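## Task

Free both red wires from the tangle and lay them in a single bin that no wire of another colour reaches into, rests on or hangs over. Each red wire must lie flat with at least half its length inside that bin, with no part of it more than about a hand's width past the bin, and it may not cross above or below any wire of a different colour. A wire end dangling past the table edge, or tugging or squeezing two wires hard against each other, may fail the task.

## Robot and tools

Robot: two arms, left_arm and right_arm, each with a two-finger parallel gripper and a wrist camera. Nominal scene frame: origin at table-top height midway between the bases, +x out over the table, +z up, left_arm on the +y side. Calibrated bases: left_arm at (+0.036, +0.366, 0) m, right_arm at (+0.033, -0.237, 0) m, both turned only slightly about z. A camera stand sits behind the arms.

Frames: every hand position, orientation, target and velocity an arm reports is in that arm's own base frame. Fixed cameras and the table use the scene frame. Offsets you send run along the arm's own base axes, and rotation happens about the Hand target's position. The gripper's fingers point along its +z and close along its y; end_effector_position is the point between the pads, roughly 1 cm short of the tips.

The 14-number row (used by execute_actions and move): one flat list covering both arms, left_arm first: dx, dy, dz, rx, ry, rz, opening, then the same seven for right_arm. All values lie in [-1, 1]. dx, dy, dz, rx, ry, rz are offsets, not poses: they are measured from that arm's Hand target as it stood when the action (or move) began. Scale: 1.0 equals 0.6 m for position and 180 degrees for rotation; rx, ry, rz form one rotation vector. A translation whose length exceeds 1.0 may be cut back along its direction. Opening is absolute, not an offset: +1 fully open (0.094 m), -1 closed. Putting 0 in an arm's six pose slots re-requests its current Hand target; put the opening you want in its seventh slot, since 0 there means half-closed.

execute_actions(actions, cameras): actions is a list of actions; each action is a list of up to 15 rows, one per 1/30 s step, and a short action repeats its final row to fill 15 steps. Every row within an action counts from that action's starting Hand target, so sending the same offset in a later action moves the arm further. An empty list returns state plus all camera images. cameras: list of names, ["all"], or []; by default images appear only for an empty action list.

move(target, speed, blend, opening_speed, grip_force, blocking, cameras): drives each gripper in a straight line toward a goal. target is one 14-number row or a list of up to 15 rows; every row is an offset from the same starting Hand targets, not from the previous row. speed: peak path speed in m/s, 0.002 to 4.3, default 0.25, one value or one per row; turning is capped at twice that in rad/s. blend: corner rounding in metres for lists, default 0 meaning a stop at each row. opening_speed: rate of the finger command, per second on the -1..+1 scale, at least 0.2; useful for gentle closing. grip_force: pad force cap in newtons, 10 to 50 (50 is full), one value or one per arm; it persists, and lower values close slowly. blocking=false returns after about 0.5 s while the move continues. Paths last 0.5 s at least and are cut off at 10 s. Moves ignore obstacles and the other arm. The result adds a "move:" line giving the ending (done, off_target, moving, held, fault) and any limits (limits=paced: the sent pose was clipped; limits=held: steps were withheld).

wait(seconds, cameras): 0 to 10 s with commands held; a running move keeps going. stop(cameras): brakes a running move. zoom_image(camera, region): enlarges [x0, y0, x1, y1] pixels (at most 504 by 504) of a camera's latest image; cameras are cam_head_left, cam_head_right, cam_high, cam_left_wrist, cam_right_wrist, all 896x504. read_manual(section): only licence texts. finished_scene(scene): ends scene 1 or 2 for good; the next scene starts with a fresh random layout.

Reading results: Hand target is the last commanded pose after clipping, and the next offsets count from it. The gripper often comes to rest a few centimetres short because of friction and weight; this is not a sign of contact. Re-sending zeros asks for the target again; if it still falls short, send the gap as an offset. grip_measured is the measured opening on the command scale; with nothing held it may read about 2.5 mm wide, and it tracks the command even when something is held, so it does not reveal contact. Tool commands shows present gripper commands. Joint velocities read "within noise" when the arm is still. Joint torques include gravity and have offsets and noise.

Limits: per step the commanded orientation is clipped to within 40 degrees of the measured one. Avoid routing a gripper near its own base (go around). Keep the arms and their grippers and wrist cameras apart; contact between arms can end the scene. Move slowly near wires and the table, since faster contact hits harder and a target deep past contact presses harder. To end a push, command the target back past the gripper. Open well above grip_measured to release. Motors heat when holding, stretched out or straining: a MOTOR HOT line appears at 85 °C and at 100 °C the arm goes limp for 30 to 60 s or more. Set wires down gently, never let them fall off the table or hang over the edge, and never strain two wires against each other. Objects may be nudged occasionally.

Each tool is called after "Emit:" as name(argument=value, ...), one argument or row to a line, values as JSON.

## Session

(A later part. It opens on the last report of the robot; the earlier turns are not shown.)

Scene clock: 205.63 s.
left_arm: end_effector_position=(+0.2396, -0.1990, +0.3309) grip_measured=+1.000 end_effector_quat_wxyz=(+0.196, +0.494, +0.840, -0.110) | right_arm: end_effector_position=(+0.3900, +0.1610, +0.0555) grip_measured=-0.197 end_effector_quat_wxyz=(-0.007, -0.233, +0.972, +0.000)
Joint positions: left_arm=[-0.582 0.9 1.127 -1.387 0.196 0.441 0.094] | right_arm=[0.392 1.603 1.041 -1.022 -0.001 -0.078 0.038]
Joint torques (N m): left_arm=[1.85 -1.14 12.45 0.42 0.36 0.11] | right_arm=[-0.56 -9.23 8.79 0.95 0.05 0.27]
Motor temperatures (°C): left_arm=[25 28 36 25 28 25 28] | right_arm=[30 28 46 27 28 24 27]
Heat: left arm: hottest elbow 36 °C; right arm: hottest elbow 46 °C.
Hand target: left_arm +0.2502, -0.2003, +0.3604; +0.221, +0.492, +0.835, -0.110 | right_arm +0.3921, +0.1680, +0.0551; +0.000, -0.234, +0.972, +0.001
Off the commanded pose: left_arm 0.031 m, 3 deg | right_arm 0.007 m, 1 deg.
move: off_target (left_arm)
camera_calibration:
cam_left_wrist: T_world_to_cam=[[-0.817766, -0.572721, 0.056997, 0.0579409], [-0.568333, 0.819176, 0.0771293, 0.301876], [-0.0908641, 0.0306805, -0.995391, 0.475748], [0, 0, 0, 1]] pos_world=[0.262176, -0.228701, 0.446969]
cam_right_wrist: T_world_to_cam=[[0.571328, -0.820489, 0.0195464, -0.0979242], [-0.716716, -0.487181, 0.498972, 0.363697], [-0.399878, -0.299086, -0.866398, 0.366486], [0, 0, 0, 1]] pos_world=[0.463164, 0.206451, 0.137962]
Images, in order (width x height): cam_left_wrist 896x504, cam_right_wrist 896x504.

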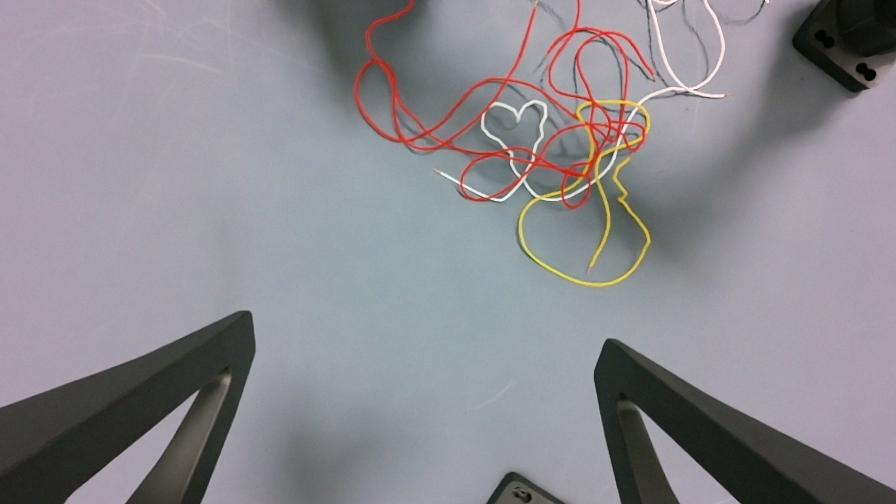

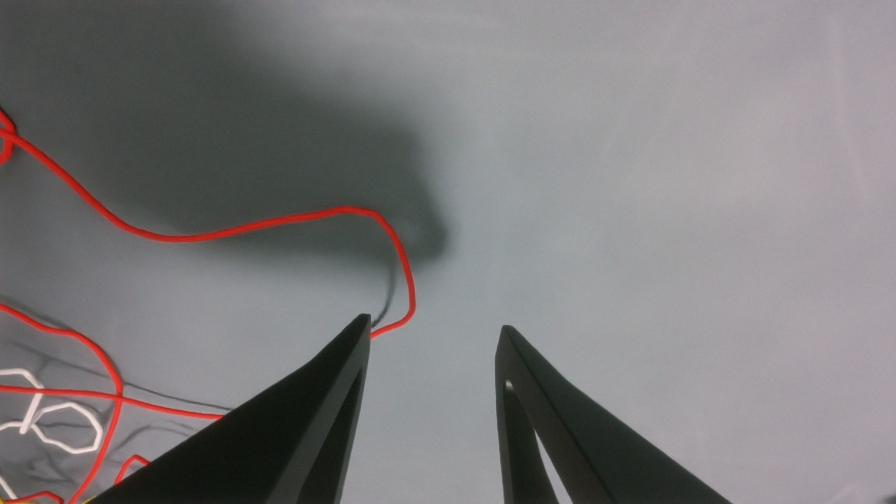

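Emit:
move(
  target=[0,0,0, 0, 0, 0, 1, -0.0113, 0.016, -0.055, 0, 0, 0, -0.2],
  speed=0.1,
  cameras=["cam_right_wrist"],
)

Emit:
zoom_image(
  camera="cam_right_wrist",
  region=[330, 200, 530, 380],
)

Scene clock: 214.97 s.
left_arm: end_effector_position=(+0.2396, -0.1990, +0.3309) grip_measured=+1.000 end_effector_quat_wxyz=(+0.196, +0.494, +0.840, -0.110) | right_arm: end_effector_position=(+0.3843, +0.1712, +0.0241) grip_measured=-0.197 end_effector_quat_wxyz=(-0.004, -0.233, +0.972, +0.000)
Joint positions: left_arm=[-0.582 0.9 1.127 -1.387 0.196 0.441 0.094] | right_arm=[0.42 1.648 0.999 -0.931 -0.001 -0.051 0.038]
Joint torques (N m): left_arm=[1.67 -0.85 12.26 0.43 0.34 0.07] | right_arm=[-0.56 -9.23 8.14 1.09 0.05 0.24]
Heat: left arm: hottest elbow 38 °C; right arm: hottest elbow 44 °C.
Hand target: left_arm +0.2502, -0.2003, +0.3604; +0.221, +0.492, +0.835, -0.110 | right_arm +0.3854, +0.1776, +0.0221; +0.000, -0.235, +0.972, +0.001
Off the commanded pose: left_arm 0.031 m, 3 deg | right_arm 0.007 m, 1 deg.
move: off_target (left_arm)
camera_calibration:
cam_right_wrist: T_world_to_cam=[[0.571863, -0.820087, 0.0207307, -0.0860586], [-0.718321, -0.488374, 0.495485, 0.381198], [-0.396216, -0.298241, -0.868369, 0.338517], [0, 0, 0, 1]] pos_world=[0.457162, 0.216551, 0.106864]
Images, in order (width x height): cam_right_wrist 896x504.

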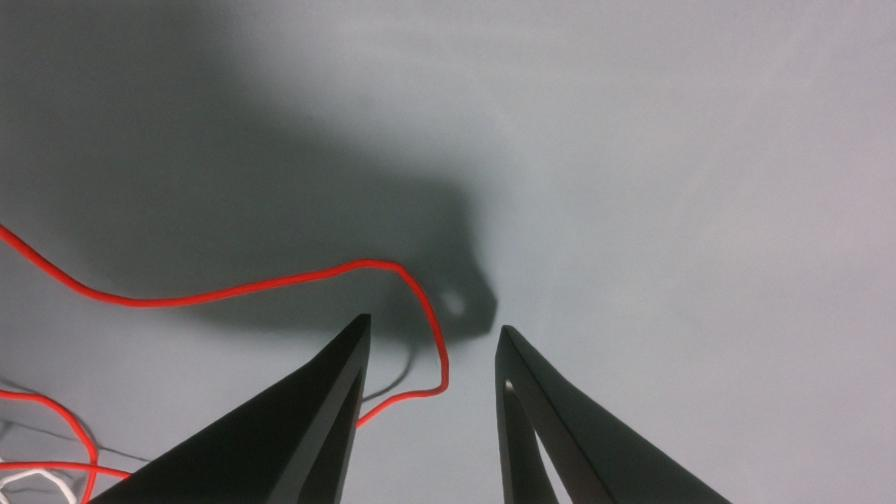

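Scaled by 2.520 from the camera's 896x504 image, which has a finer 1280x720 frame.

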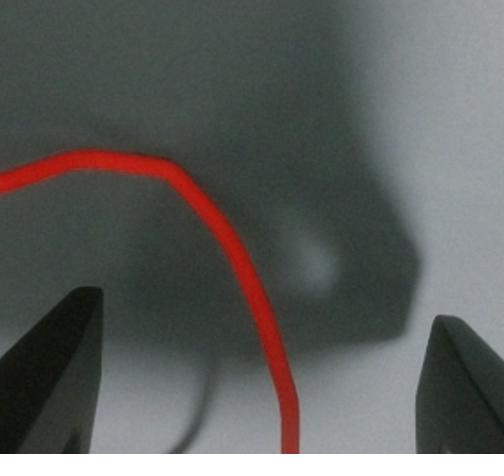

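Emit:
move(
  target=[0,0,0, 0, 0, 0, 1, 0, 0, -0.02, 0, 0, 0, -0.4],
  speed=0.05,
  cameras=["cam_right_wrist"],
)

Scene clock: 224.00 s.
left_arm: end_effector_position=(+0.2396, -0.1990, +0.3309) grip_measured=+1.000 end_effector_quat_wxyz=(+0.196, +0.494, +0.840, -0.110) | right_arm: end_effector_position=(+0.3862, +0.1720, +0.0159) grip_measured=-0.397 end_effector_quat_wxyz=(+0.000, -0.233, +0.973, +0.001)
Joint positions: left_arm=[-0.582 0.9 1.127 -1.387 0.196 0.441 0.094] | right_arm=[0.42 1.662 0.99 -0.9 -0.001 -0.05 0.028]
Joint torques (N m): left_arm=[1.73 -0.97 12.27 0.42 0.36 0.07] | right_arm=[-0.56 -9 7.75 1.13 0.05 0.23]
Heat: left arm: hottest elbow 39 °C; right arm: hottest elbow 43 °C.
Hand target: left_arm +0.2502, -0.2003, +0.3604; +0.221, +0.492, +0.835, -0.110 | right_arm +0.3854, +0.1776, +0.0102; +0.000, -0.235, +0.972, +0.001
Off the commanded pose: left_arm 0.031 m, 3 deg | right_arm 0.008 m, 0 deg.
move: off_target (left_arm)
camera_calibration:
cam_right_wrist: T_world_to_cam=[[0.570796, -0.82079, 0.0222871, -0.0857499], [-0.722617, -0.489265, 0.488307, 0.388965], [-0.389893, -0.294828, -0.872387, 0.329432], [0, 0, 0, 1]] pos_world=[0.458461, 0.21705, 0.099369]
Images, in order (width x height): cam_right_wrist 896x504.

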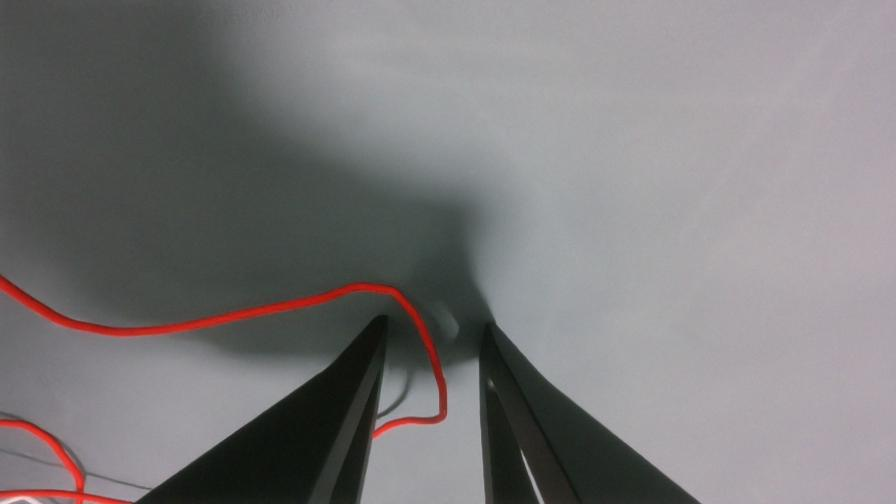

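Emit:
move(
  target=[0,0,0, 0, 0, 0, 1, 0, 0, 0, 0, 0, 0, -1],
  opening_speed=0.4,
  cameras=["cam_right_wrist"],
)

Emit:
zoom_image(
  camera="cam_right_wrist",
  region=[330, 230, 530, 430],
)

Scene clock: 230.83 s.
left_arm: end_effector_position=(+0.2396, -0.1990, +0.3309) grip_measured=+1.000 end_effector_quat_wxyz=(+0.196, +0.494, +0.840, -0.110) | right_arm: end_effector_position=(+0.3863, +0.1720, +0.0159) grip_measured=-0.985 end_effector_quat_wxyz=(+0.000, -0.233, +0.973, +0.001)
Joint positions: left_arm=[-0.582 0.9 1.127 -1.387 0.196 0.441 0.094] | right_arm=[0.42 1.662 0.99 -0.899 -0.001 -0.05 0.001]
Joint torques (N m): left_arm=[2.14 -0.79 12.25 0.49 0.33 0.12] | right_arm=[-0.79 -8.88 7.66 1.06 0.06 0.24]
Heat: left arm: hottest elbow 39 °C; right arm: hottest elbow 42 °C.
Hand target: left_arm +0.2502, -0.2003, +0.3604; +0.221, +0.492, +0.835, -0.110 | right_arm +0.3854, +0.1776, +0.0102; +0.000, -0.235, +0.972, +0.001
Off the commanded pose: left_arm 0.031 m, 3 deg | right_arm 0.008 m, 0 deg.
move: off_target (left_arm)
camera_calibration:
cam_right_wrist: T_world_to_cam=[[0.570804, -0.820781, 0.0223797, -0.0857669], [-0.722779, -0.489344, 0.487989, 0.389038], [-0.389581, -0.294722, -0.872563, 0.32937], [0, 0, 0, 1]] pos_world=[0.458461, 0.21705, 0.0994692]
Images, in order (width x height): cam_right_wrist 896x504.

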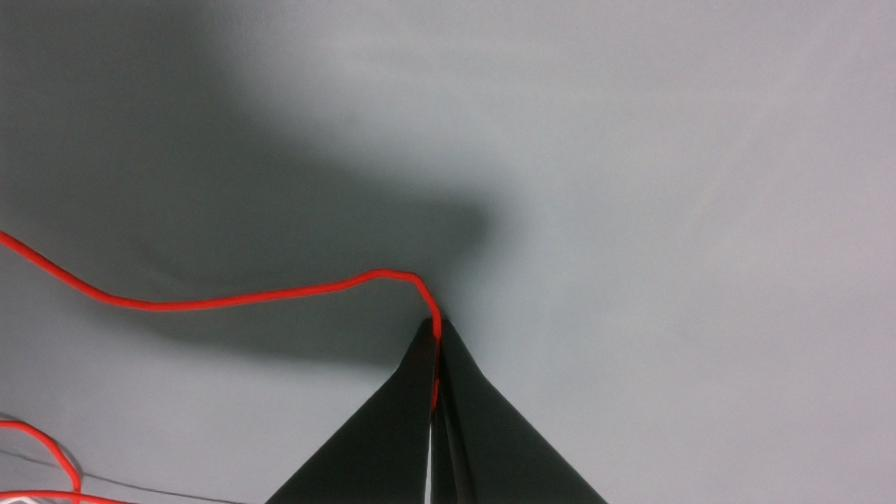

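Scaled by 2.520 from the camera's 896x504 image, which has a finer 1280x720 frame.

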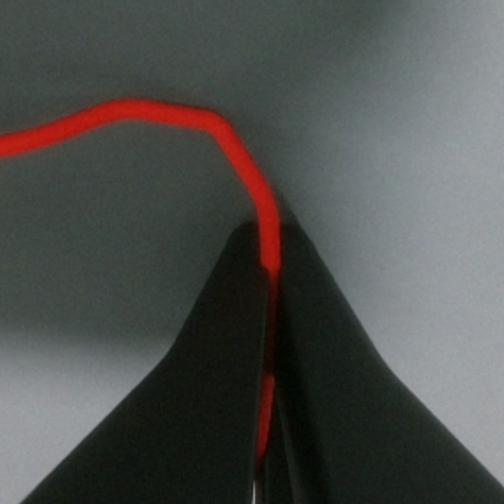

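Emit:
move(
  target=[0,0,0, 0, 0, 0, 1, -0.05, 0.005, 0.233, 0, 0, 0, -1],
  speed=0.12,
  cameras=["cam_left_wrist", "cam_high", "cam_head_left", "cam_right_wrist"],
)

Scene clock: 247.77 s.
left_arm: end_effector_position=(+0.2396, -0.1990, +0.3309) grip_measured=+1.000 end_effector_quat_wxyz=(+0.196, +0.494, +0.840, -0.110) | right_arm: end_effector_position=(+0.3413, +0.1674, +0.1260) grip_measured=-0.985 end_effector_quat_wxyz=(-0.027, -0.232, +0.972, -0.006)
Joint positions: left_arm=[-0.582 0.9 1.127 -1.387 0.196 0.441 0.094] | right_arm=[0.457 1.438 1.059 -1.248 -0.001 -0.013 0.001]
Joint torques (N m): left_arm=[1.44 -0.91 12.18 0.47 0.36 0.08] | right_arm=[-0.38 -9.17 14.13 -0.08 0.03 0.28]
Motor temperatures (°C): left_arm=[25 28 41 25 27 24 28] | right_arm=[30 28 40 27 28 24 28]
Heat: left arm: hottest elbow 41 °C; right arm: hottest elbow 40 °C.
Hand target: left_arm +0.2502, -0.2003, +0.3604; +0.221, +0.492, +0.835, -0.110 | right_arm +0.3554, +0.1807, +0.1501; +0.000, -0.235, +0.972, +0.001
Off the commanded pose: left_arm 0.031 m, 3 deg | right_arm 0.031 m, 3 deg.
move: off_target (left_arm, right_arm)
camera_calibration:
cam_left_wrist: T_world_to_cam=[[-0.817766, -0.572721, 0.056997, 0.0579409], [-0.568333, 0.819176, 0.0771293, 0.301876], [-0.0908641, 0.0306805, -0.995391, 0.475748], [0, 0, 0, 1]] pos_world=[0.262176, -0.228701, 0.446969]
cam_right_wrist: T_world_to_cam=[[0.571362, -0.820579, 0.0139645, -0.0655488], [-0.697421, -0.476498, 0.535307, 0.283771], [-0.432608, -0.315593, -0.844542, 0.421201], [0, 0, 0, 1]] pos_world=[0.417574, 0.214356, 0.204733]
Images, in order (width x height): cam_head_left 896x504, cam_high 896x504, cam_left_wrist 896x504, cam_right_wrist 896x504.

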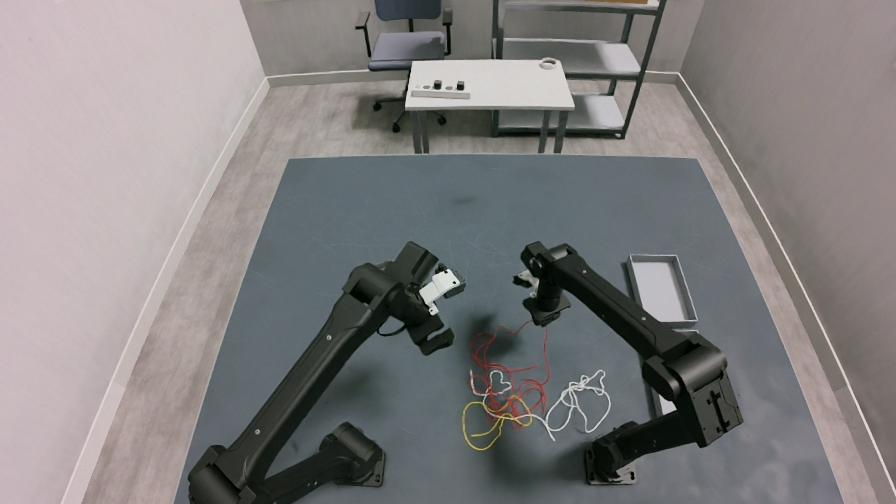

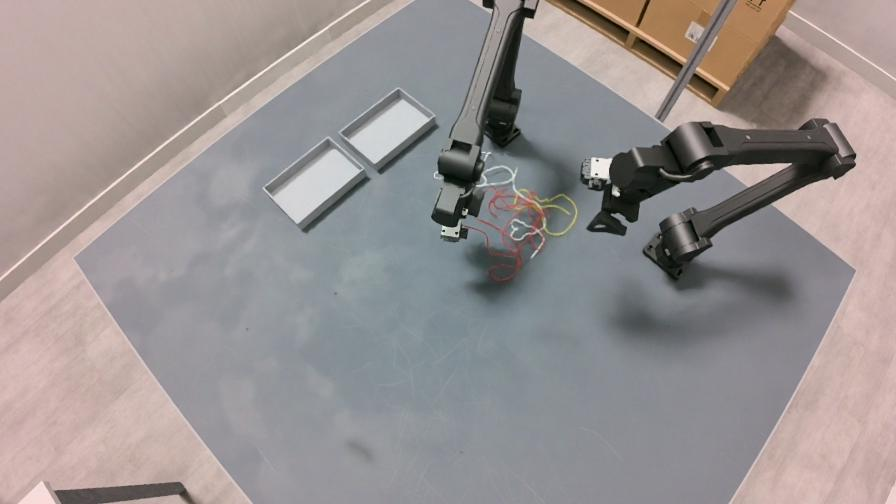

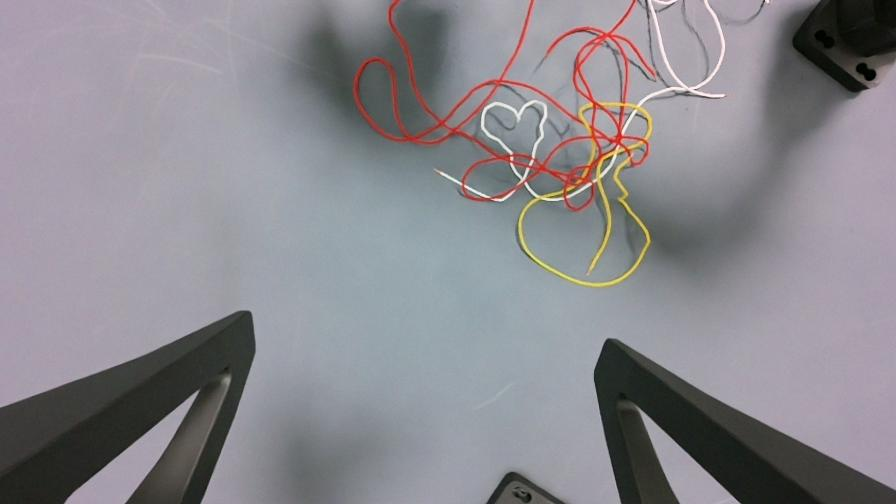

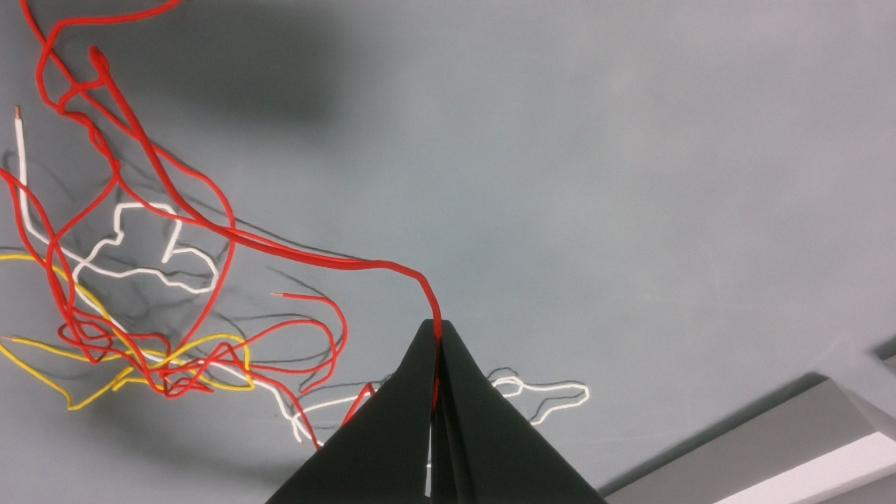

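Emit:
move(
  target=[0,0,0, 0, 0, 0, 1, -0.067, 0.017, 0.283, 0.0635, -0.124, 0, -1],
  speed=0.12,
  cameras=["cam_left_wrist", "cam_high", "cam_head_left", "cam_right_wrist"],
)

Scene clock: 253.57 s.
left_arm: end_effector_position=(+0.2396, -0.1990, +0.3309) grip_measured=+1.000 end_effector_quat_wxyz=(+0.196, +0.494, +0.840, -0.110) | right_arm: end_effector_position=(+0.3098, +0.1819, +0.2879) grip_measured=-0.985 end_effector_quat_wxyz=(+0.183, -0.229, +0.955, +0.042)
Joint positions: left_arm=[-0.582 0.9 1.127 -1.387 0.196 0.441 0.094] | right_arm=[0.548 1.035 1.107 -1.266 0.032 0.07 0.001]
Joint torques (N m): left_arm=[1.85 -1.08 12.3 0.57 0.32 0.07] | right_arm=[-0.56 -4.95 16.42 0.83 0.24 0.25]
Heat: left arm: hottest elbow 41 °C; right arm: hottest elbow 41 °C.
Hand target: left_arm +0.2502, -0.2003, +0.3604; +0.221, +0.492, +0.835, -0.110 | right_arm +0.3153, +0.1909, +0.3199; +0.211, -0.229, +0.949, +0.051
Off the commanded pose: left_arm 0.031 m, 3 deg | right_arm 0.034 m, 3 deg.
move: off_target (left_arm, right_arm)
camera_calibration:
cam_left_wrist: T_world_to_cam=[[-0.817766, -0.572721, 0.056997, 0.0579409], [-0.568333, 0.819176, 0.0771293, 0.301876], [-0.0908641, 0.0306805, -0.995391, 0.475748], [0, 0, 0, 1]] pos_world=[0.262176, -0.228701, 0.446969]
cam_right_wrist: T_world_to_cam=[[0.554745, -0.828478, 0.0766932, -0.0494492], [-0.829099, -0.542727, 0.13432, 0.350345], [-0.0696573, -0.138099, -0.987966, 0.445416], [0, 0, 0, 1]] pos_world=[0.348929, 0.210686, 0.39679]
Images, in order (width x height): cam_head_left 896x504, cam_high 896x504, cam_left_wrist 896x504, cam_right_wrist 896x504.

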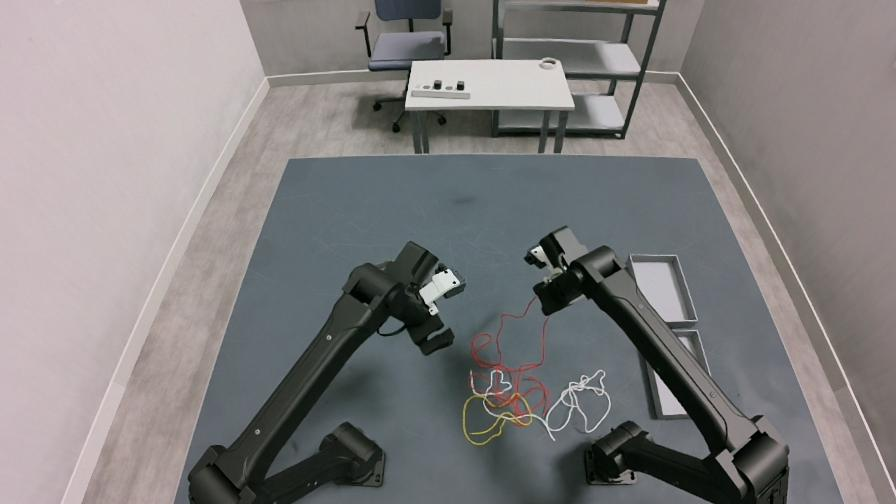

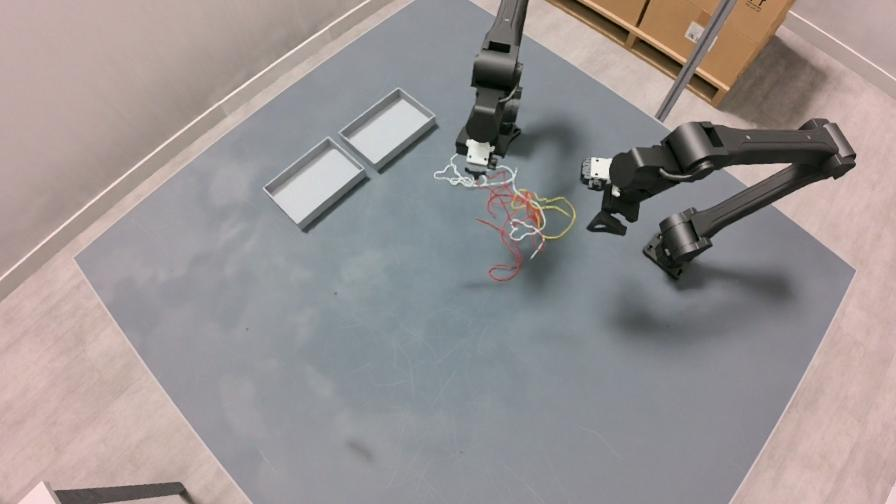

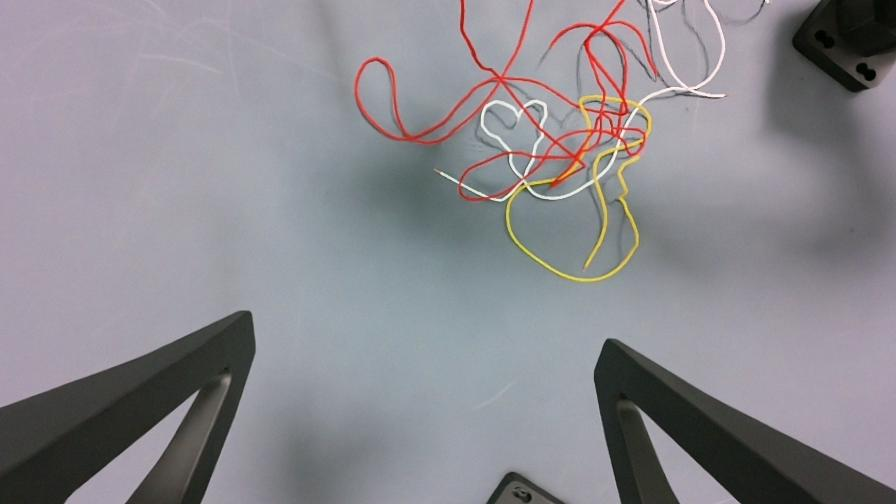

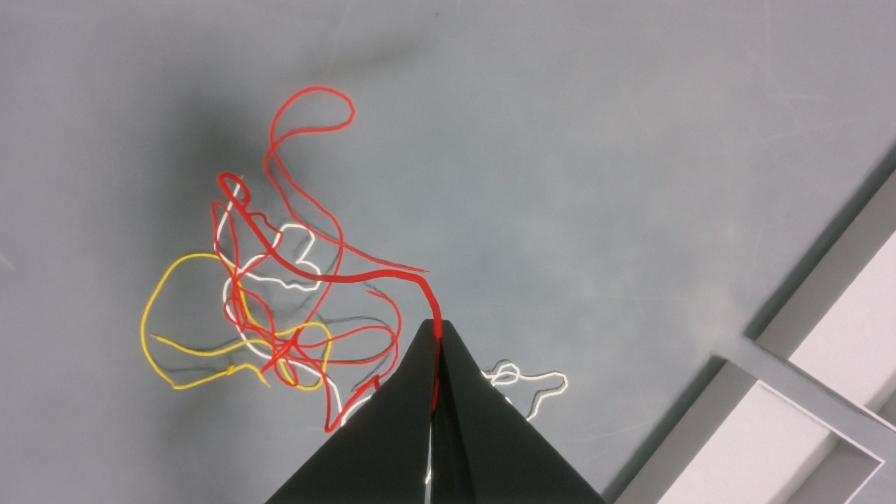

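Emit:
move(
  target=[0,0,0, 0, 0, 0, 1, -0.067, 0.03, 0.25, 0.051, -0.099, 0, -1],
  speed=0.12,
  cameras=["cam_left_wrist", "cam_high", "cam_head_left", "cam_right_wrist"],
)

Emit:
zoom_image(
  camera="cam_left_wrist",
  region=[350, 0, 730, 300],
)

Scene clock: 260.10 s.
left_arm: end_effector_position=(+0.2396, -0.1990, +0.3309) grip_measured=+1.000 end_effector_quat_wxyz=(+0.196, +0.494, +0.840, -0.110) | right_arm: end_effector_position=(+0.2786, +0.2058, +0.4368) grip_measured=-0.985 end_effector_quat_wxyz=(+0.349, -0.221, +0.908, +0.075)
Joint positions: left_arm=[-0.582 0.9 1.127 -1.387 0.196 0.441 0.094] | right_arm=[0.73 0.889 1.308 -1.279 0.185 0.184 0.001]
Joint torques (N m): left_arm=[1.96 -0.91 12.21 0.43 0.36 0.09] | right_arm=[-0.73 -2.73 16.23 1.43 0.36 0.28]
Heat: left arm: hottest elbow 41 °C; right arm: hottest elbow 42 °C.
Hand target: left_arm +0.2502, -0.2003, +0.3604; +0.221, +0.492, +0.835, -0.110 | right_arm +0.2751, +0.2089, +0.4697; +0.373, -0.217, +0.898, +0.091
Off the commanded pose: left_arm 0.031 m, 3 deg | right_arm 0.033 m, 4 deg.
move: off_target (left_arm, right_arm)
camera_calibration:
cam_left_wrist: T_world_to_cam=[[-0.817766, -0.572721, 0.056997, 0.0579409], [-0.568333, 0.819176, 0.0771293, 0.301876], [-0.0908641, 0.0306805, -0.995391, 0.475748], [0, 0, 0, 1]] pos_world=[0.262176, -0.228701, 0.446969]
cam_right_wrist: T_world_to_cam=[[0.525498, -0.841258, 0.127031, -0.0349109], [-0.814264, -0.540579, -0.211538, 0.463914], [0.246629, 0.00772597, -0.969079, 0.467301], [0, 0, 0, 1]] pos_world=[0.280844, 0.217803, 0.555422]
Images, in order (width x height): cam_head_left 896x504, cam_high 896x504, cam_left_wrist 896x504, cam_right_wrist 896x504.

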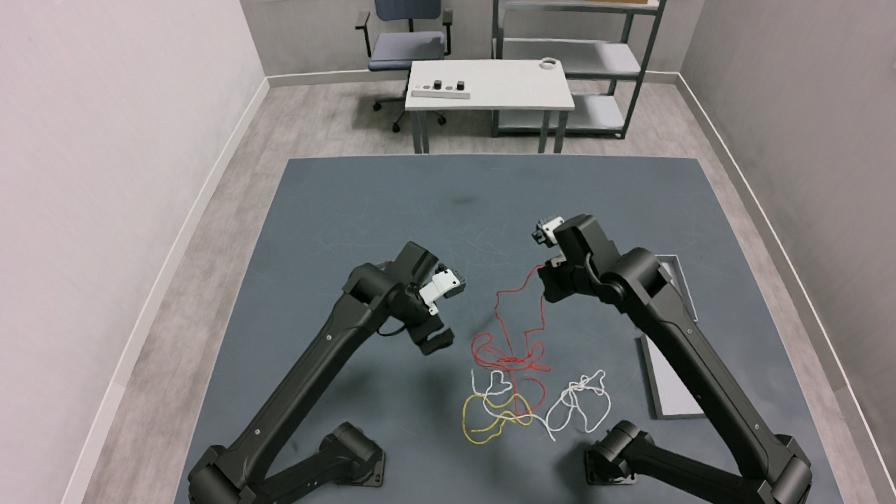

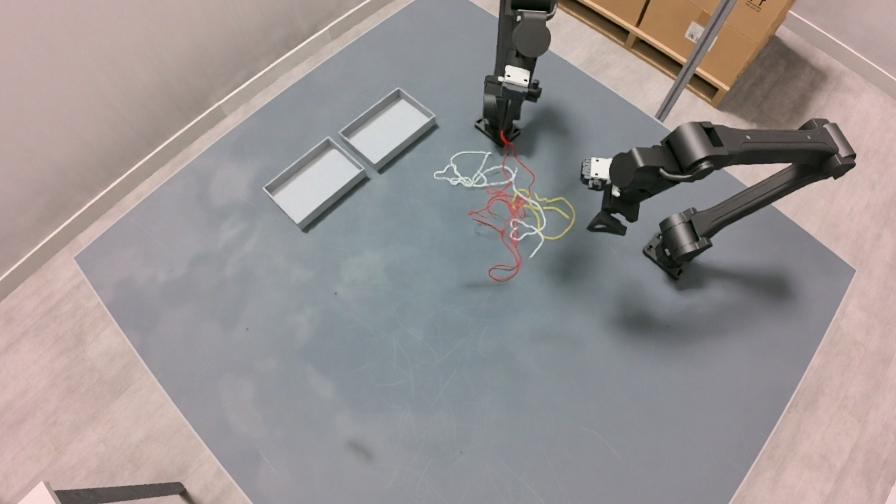

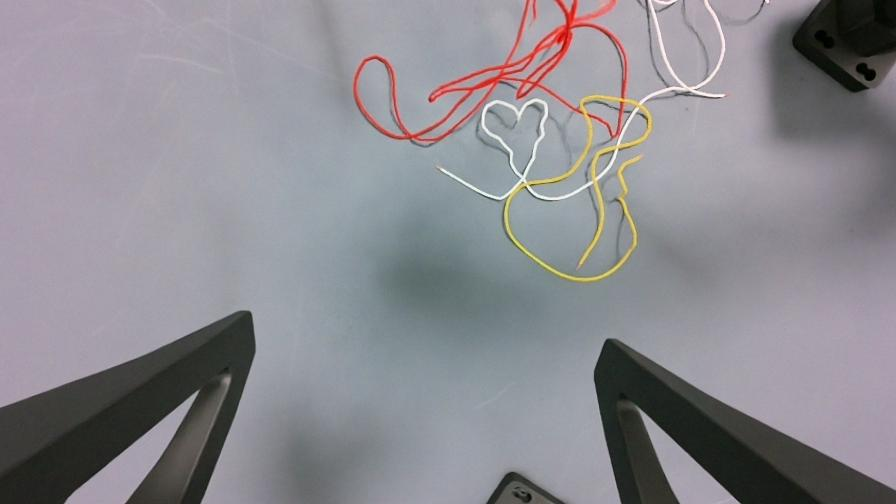

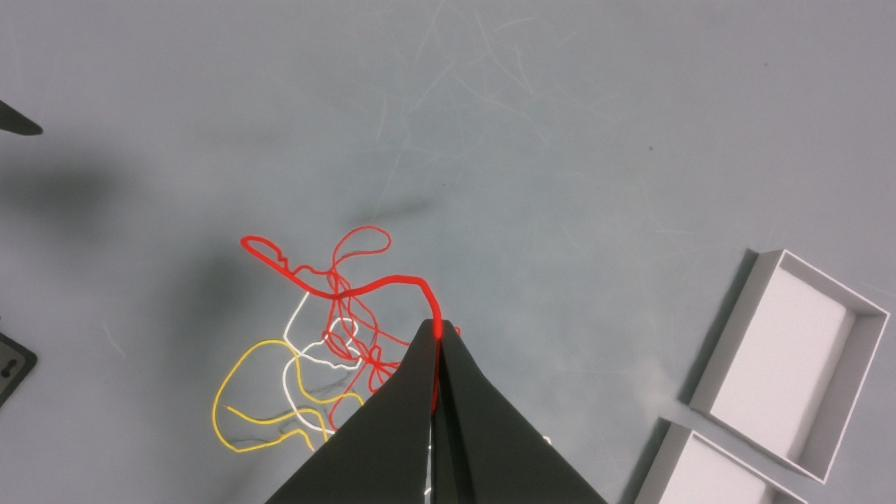

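Scaled by 1.326 from the camera's 896x504 image, which has a finer 1280x720 frame.

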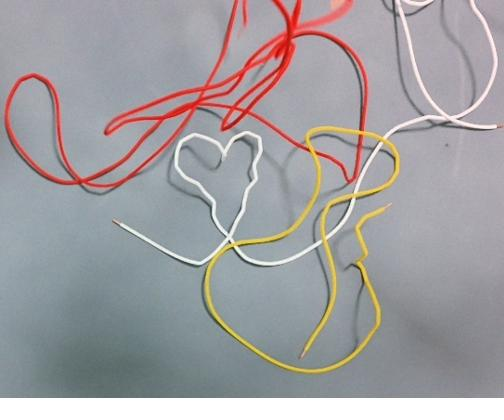

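Emit:
move(
  target=[0,0,0, 0, 0, 0, 1, 0.03, 0.0, 0.25, 0.038, -0.074, 0, -1],
  speed=0.12,
  cameras=["cam_left_wrist", "cam_high", "cam_head_left", "cam_right_wrist"],
)

Emit:
zoom_image(
  camera="cam_left_wrist",
  region=[350, 0, 730, 300],
)

Emit:
zoom_image(
  camera="cam_head_left",
  region=[440, 180, 640, 450],
)

Scene clock: 267.60 s.
left_arm: end_effector_position=(+0.2396, -0.1990, +0.3309) grip_measured=+1.000 end_effector_quat_wxyz=(+0.196, +0.494, +0.840, -0.110) | right_arm: end_effector_position=(+0.2944, +0.2133, +0.5945) grip_measured=-0.985 end_effector_quat_wxyz=(+0.469, -0.207, +0.851, +0.114)
Joint positions: left_arm=[-0.582 0.9 1.127 -1.387 0.196 0.441 0.094] | right_arm=[0.73 0.974 1.674 -1.279 0.214 0.137 0.001]
Joint torques (N m): left_arm=[2.14 -0.97 12.18 0.35 0.34 0.08] | right_arm=[-1.85 -1.67 14.58 1.84 0.26 0.09]
Heat: left arm: hottest elbow 42 °C; right arm: hottest elbow 44 °C.
Hand target: left_arm +0.2502, -0.2003, +0.3604; +0.221, +0.492, +0.835, -0.110 | right_arm +0.2930, +0.2087, +0.6199; +0.487, -0.203, +0.841, +0.118
Off the commanded pose: left_arm 0.031 m, 3 deg | right_arm 0.026 m, 2 deg.
move: off_target (left_arm, right_arm)
camera_calibration:
cam_left_wrist: T_world_to_cam=[[-0.817766, -0.572721, 0.056997, 0.0579409], [-0.568333, 0.819176, 0.0771293, 0.301876], [-0.0908641, 0.0306805, -0.995391, 0.475748], [0, 0, 0, 1]] pos_world=[0.262176, -0.228701, 0.446969]
cam_right_wrist: T_world_to_cam=[[0.501698, -0.855316, 0.129354, -0.0483365], [-0.727913, -0.498214, -0.47109, 0.634037], [0.467377, 0.142187, -0.872549, 0.465147], [0, 0, 0, 1]] pos_world=[0.268375, 0.208405, 0.710805]
Images, in order (width x height): cam_head_left 896x504, cam_high 896x504, cam_left_wrist 896x504, cam_right_wrist 896x504.

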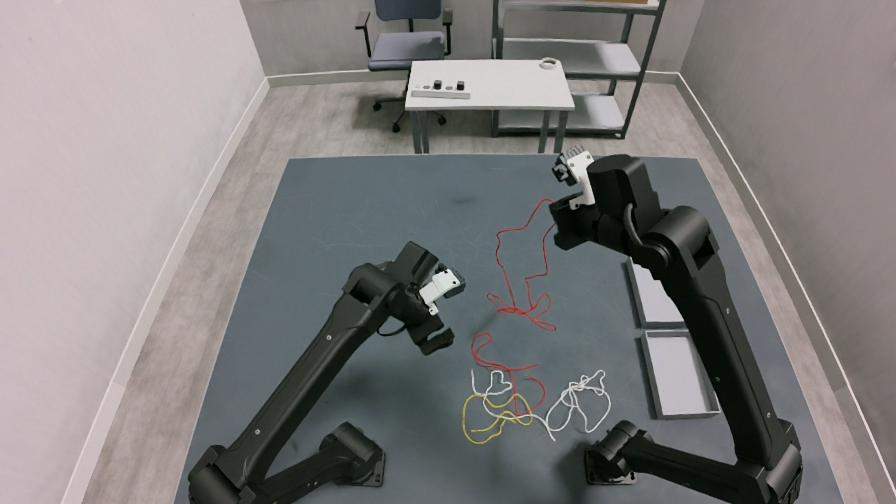

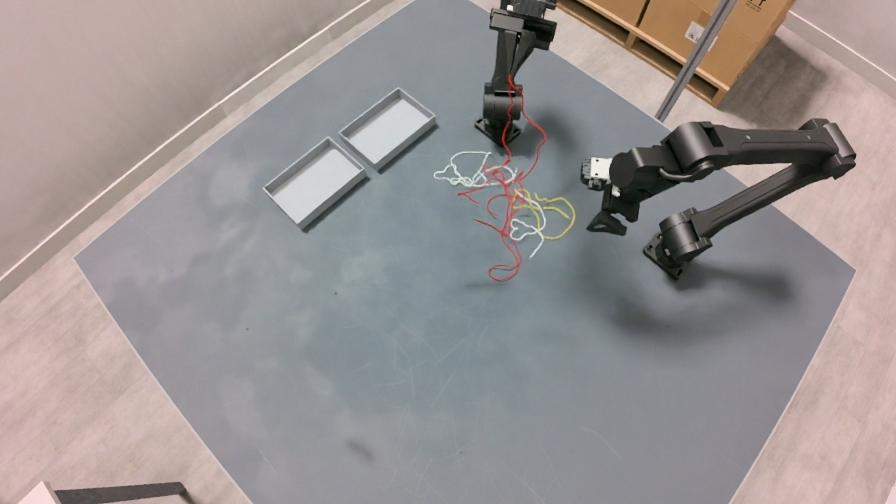

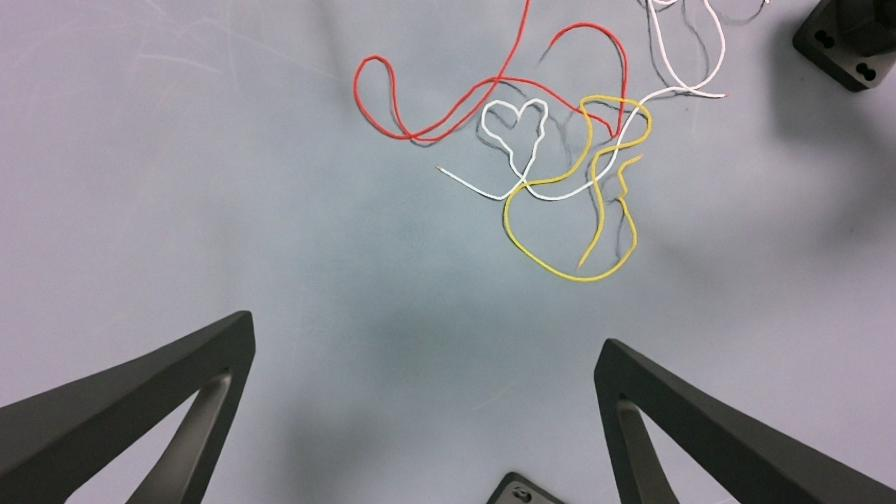

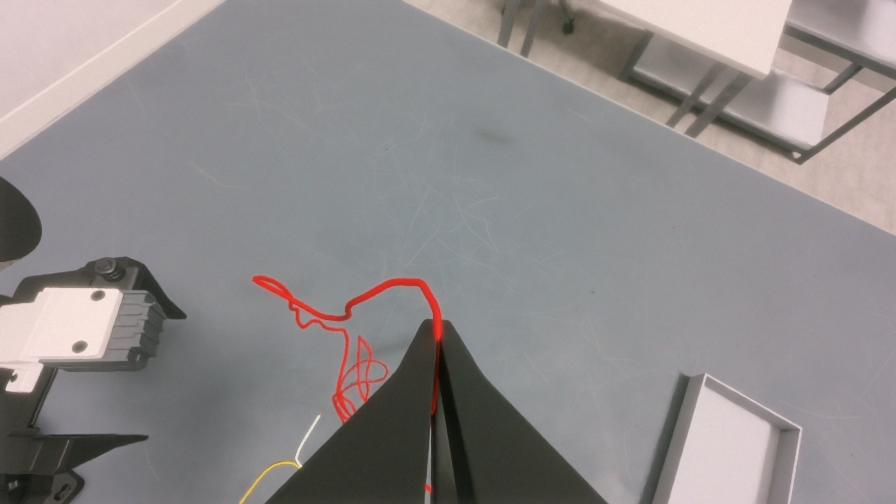

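Scaled by 1.326 from the camera's 896x504 image, which has a finer 1280x720 frame.

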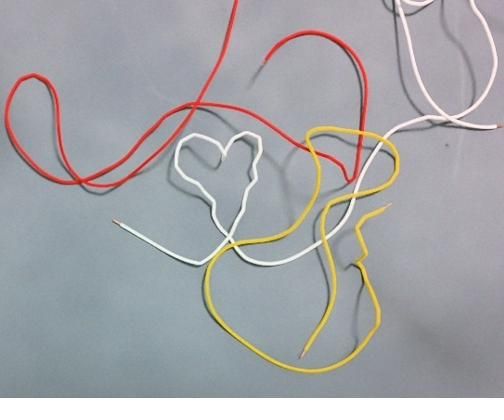

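Scaled by 1.867 from the camera's 896x504 image, which has a finer 1280x720 frame.

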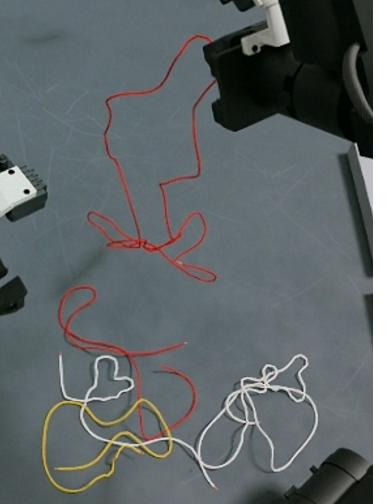

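Emit:
move(
  target=[
    [0,0,0, 0, 0, 0, 1, 0.345, -0.181, -0.067, 0, 0, -0.111, -1],
    [0,0,0, 0, 0, 0, 1, 0.395, -0.715, -0.167, 0, 0, -0.278, -1],
  ],
  speed=0.15,
  blend=0.08,
  cameras=["cam_head_right", "cam_high", "cam_head_left", "cam_right_wrist"],
)

Emit:
zoom_image(
  camera="cam_head_left",
  region=[500, 130, 760, 400],
)

Scene clock: 279.53 s.
left_arm: end_effector_position=(+0.2396, -0.1990, +0.3309) grip_measured=+1.000 end_effector_quat_wxyz=(+0.196, +0.494, +0.840, -0.110) | right_arm: end_effector_position=(+0.5276, -0.2132, +0.5020) grip_measured=-0.985 end_effector_quat_wxyz=(+0.472, +0.174, +0.859, -0.091)
Joint positions: left_arm=[-0.582 0.9 1.127 -1.387 0.196 0.441 0.094] | right_arm=[-0.381 1.33 1.652 -0.889 0.008 0.013 0.001]
Joint torques (N m): left_arm=[1.9 -1.14 12.22 0.54 0.34 0.1] | right_arm=[-2.37 -8.23 13.35 3.12 -0.01 0.09]
Heat: left arm: hottest elbow 42 °C; right arm: hottest elbow 44 °C.
Hand target: left_arm +0.2502, -0.2003, +0.3604; +0.221, +0.492, +0.835, -0.110 | right_arm +0.5301, -0.2201, +0.5196; +0.491, +0.172, +0.848, -0.099
Off the commanded pose: left_arm 0.031 m, 3 deg | right_arm 0.019 m, 3 deg.
move: off_target (left_arm, right_arm)
camera_calibration:
cam_right_wrist: T_world_to_cam=[[-0.331671, -0.935517, 0.121668, -0.091702], [-0.849894, 0.240325, -0.468961, 0.768402], [0.409481, -0.258945, -0.874799, 0.282243], [0, 0, 0, 1]] pos_world=[0.507073, -0.197369, 0.618414]
Images, in order (width x height): cam_head_left 896x504, cam_head_right 896x504, cam_high 896x504, cam_right_wrist 896x504.

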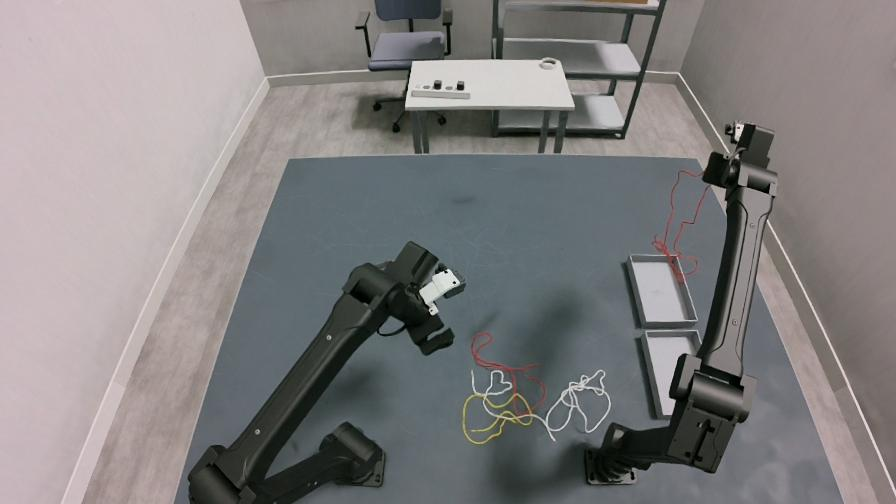

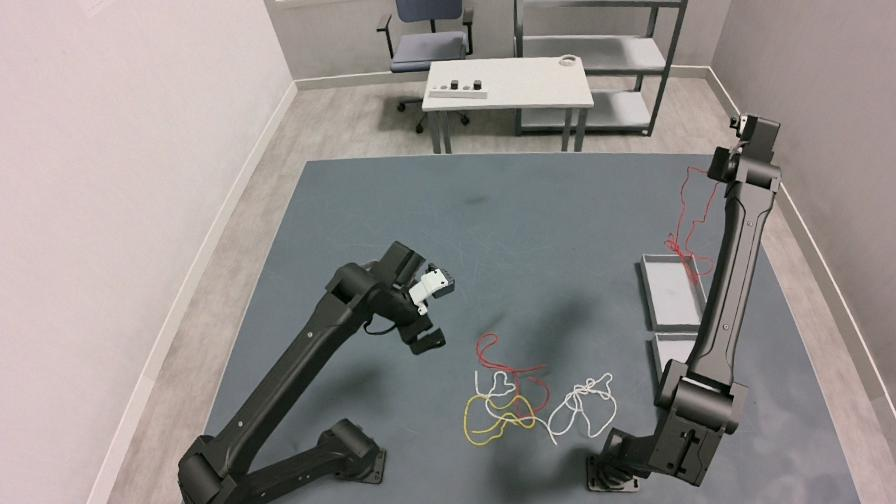

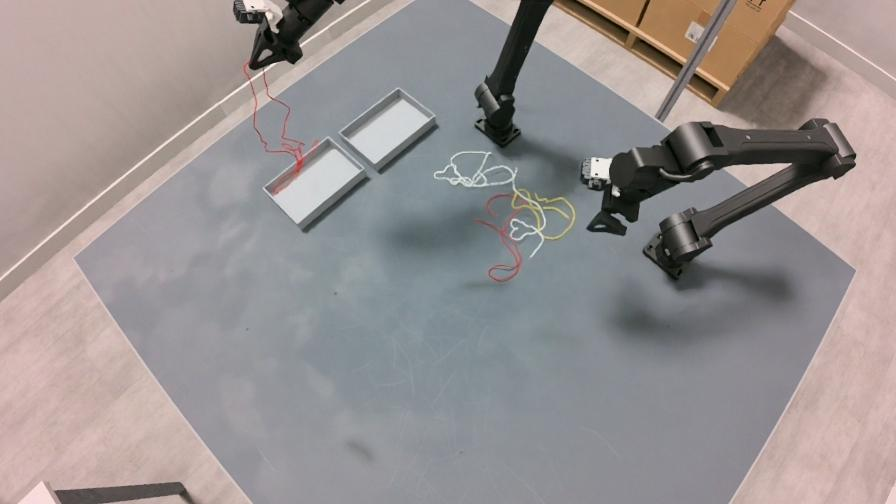

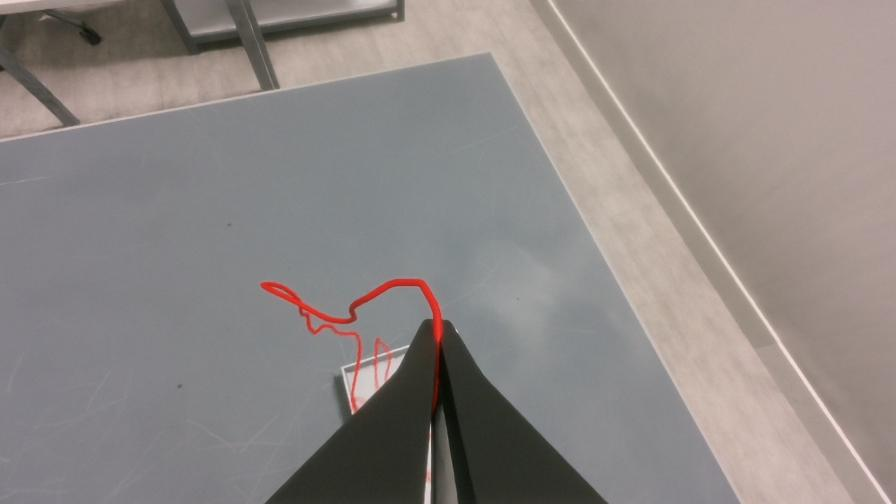

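Scaled by 1.867 from the camera's 896x504 image, which has a finer 1280x720 frame.

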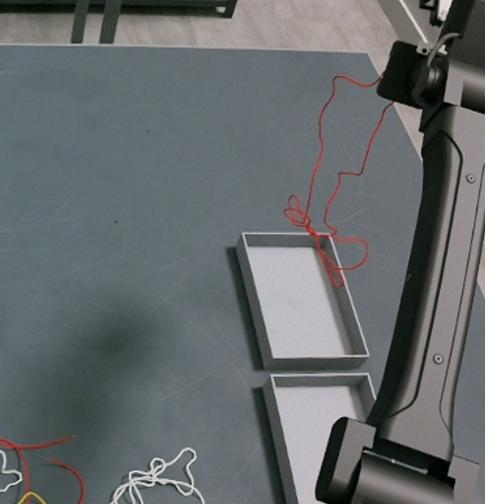

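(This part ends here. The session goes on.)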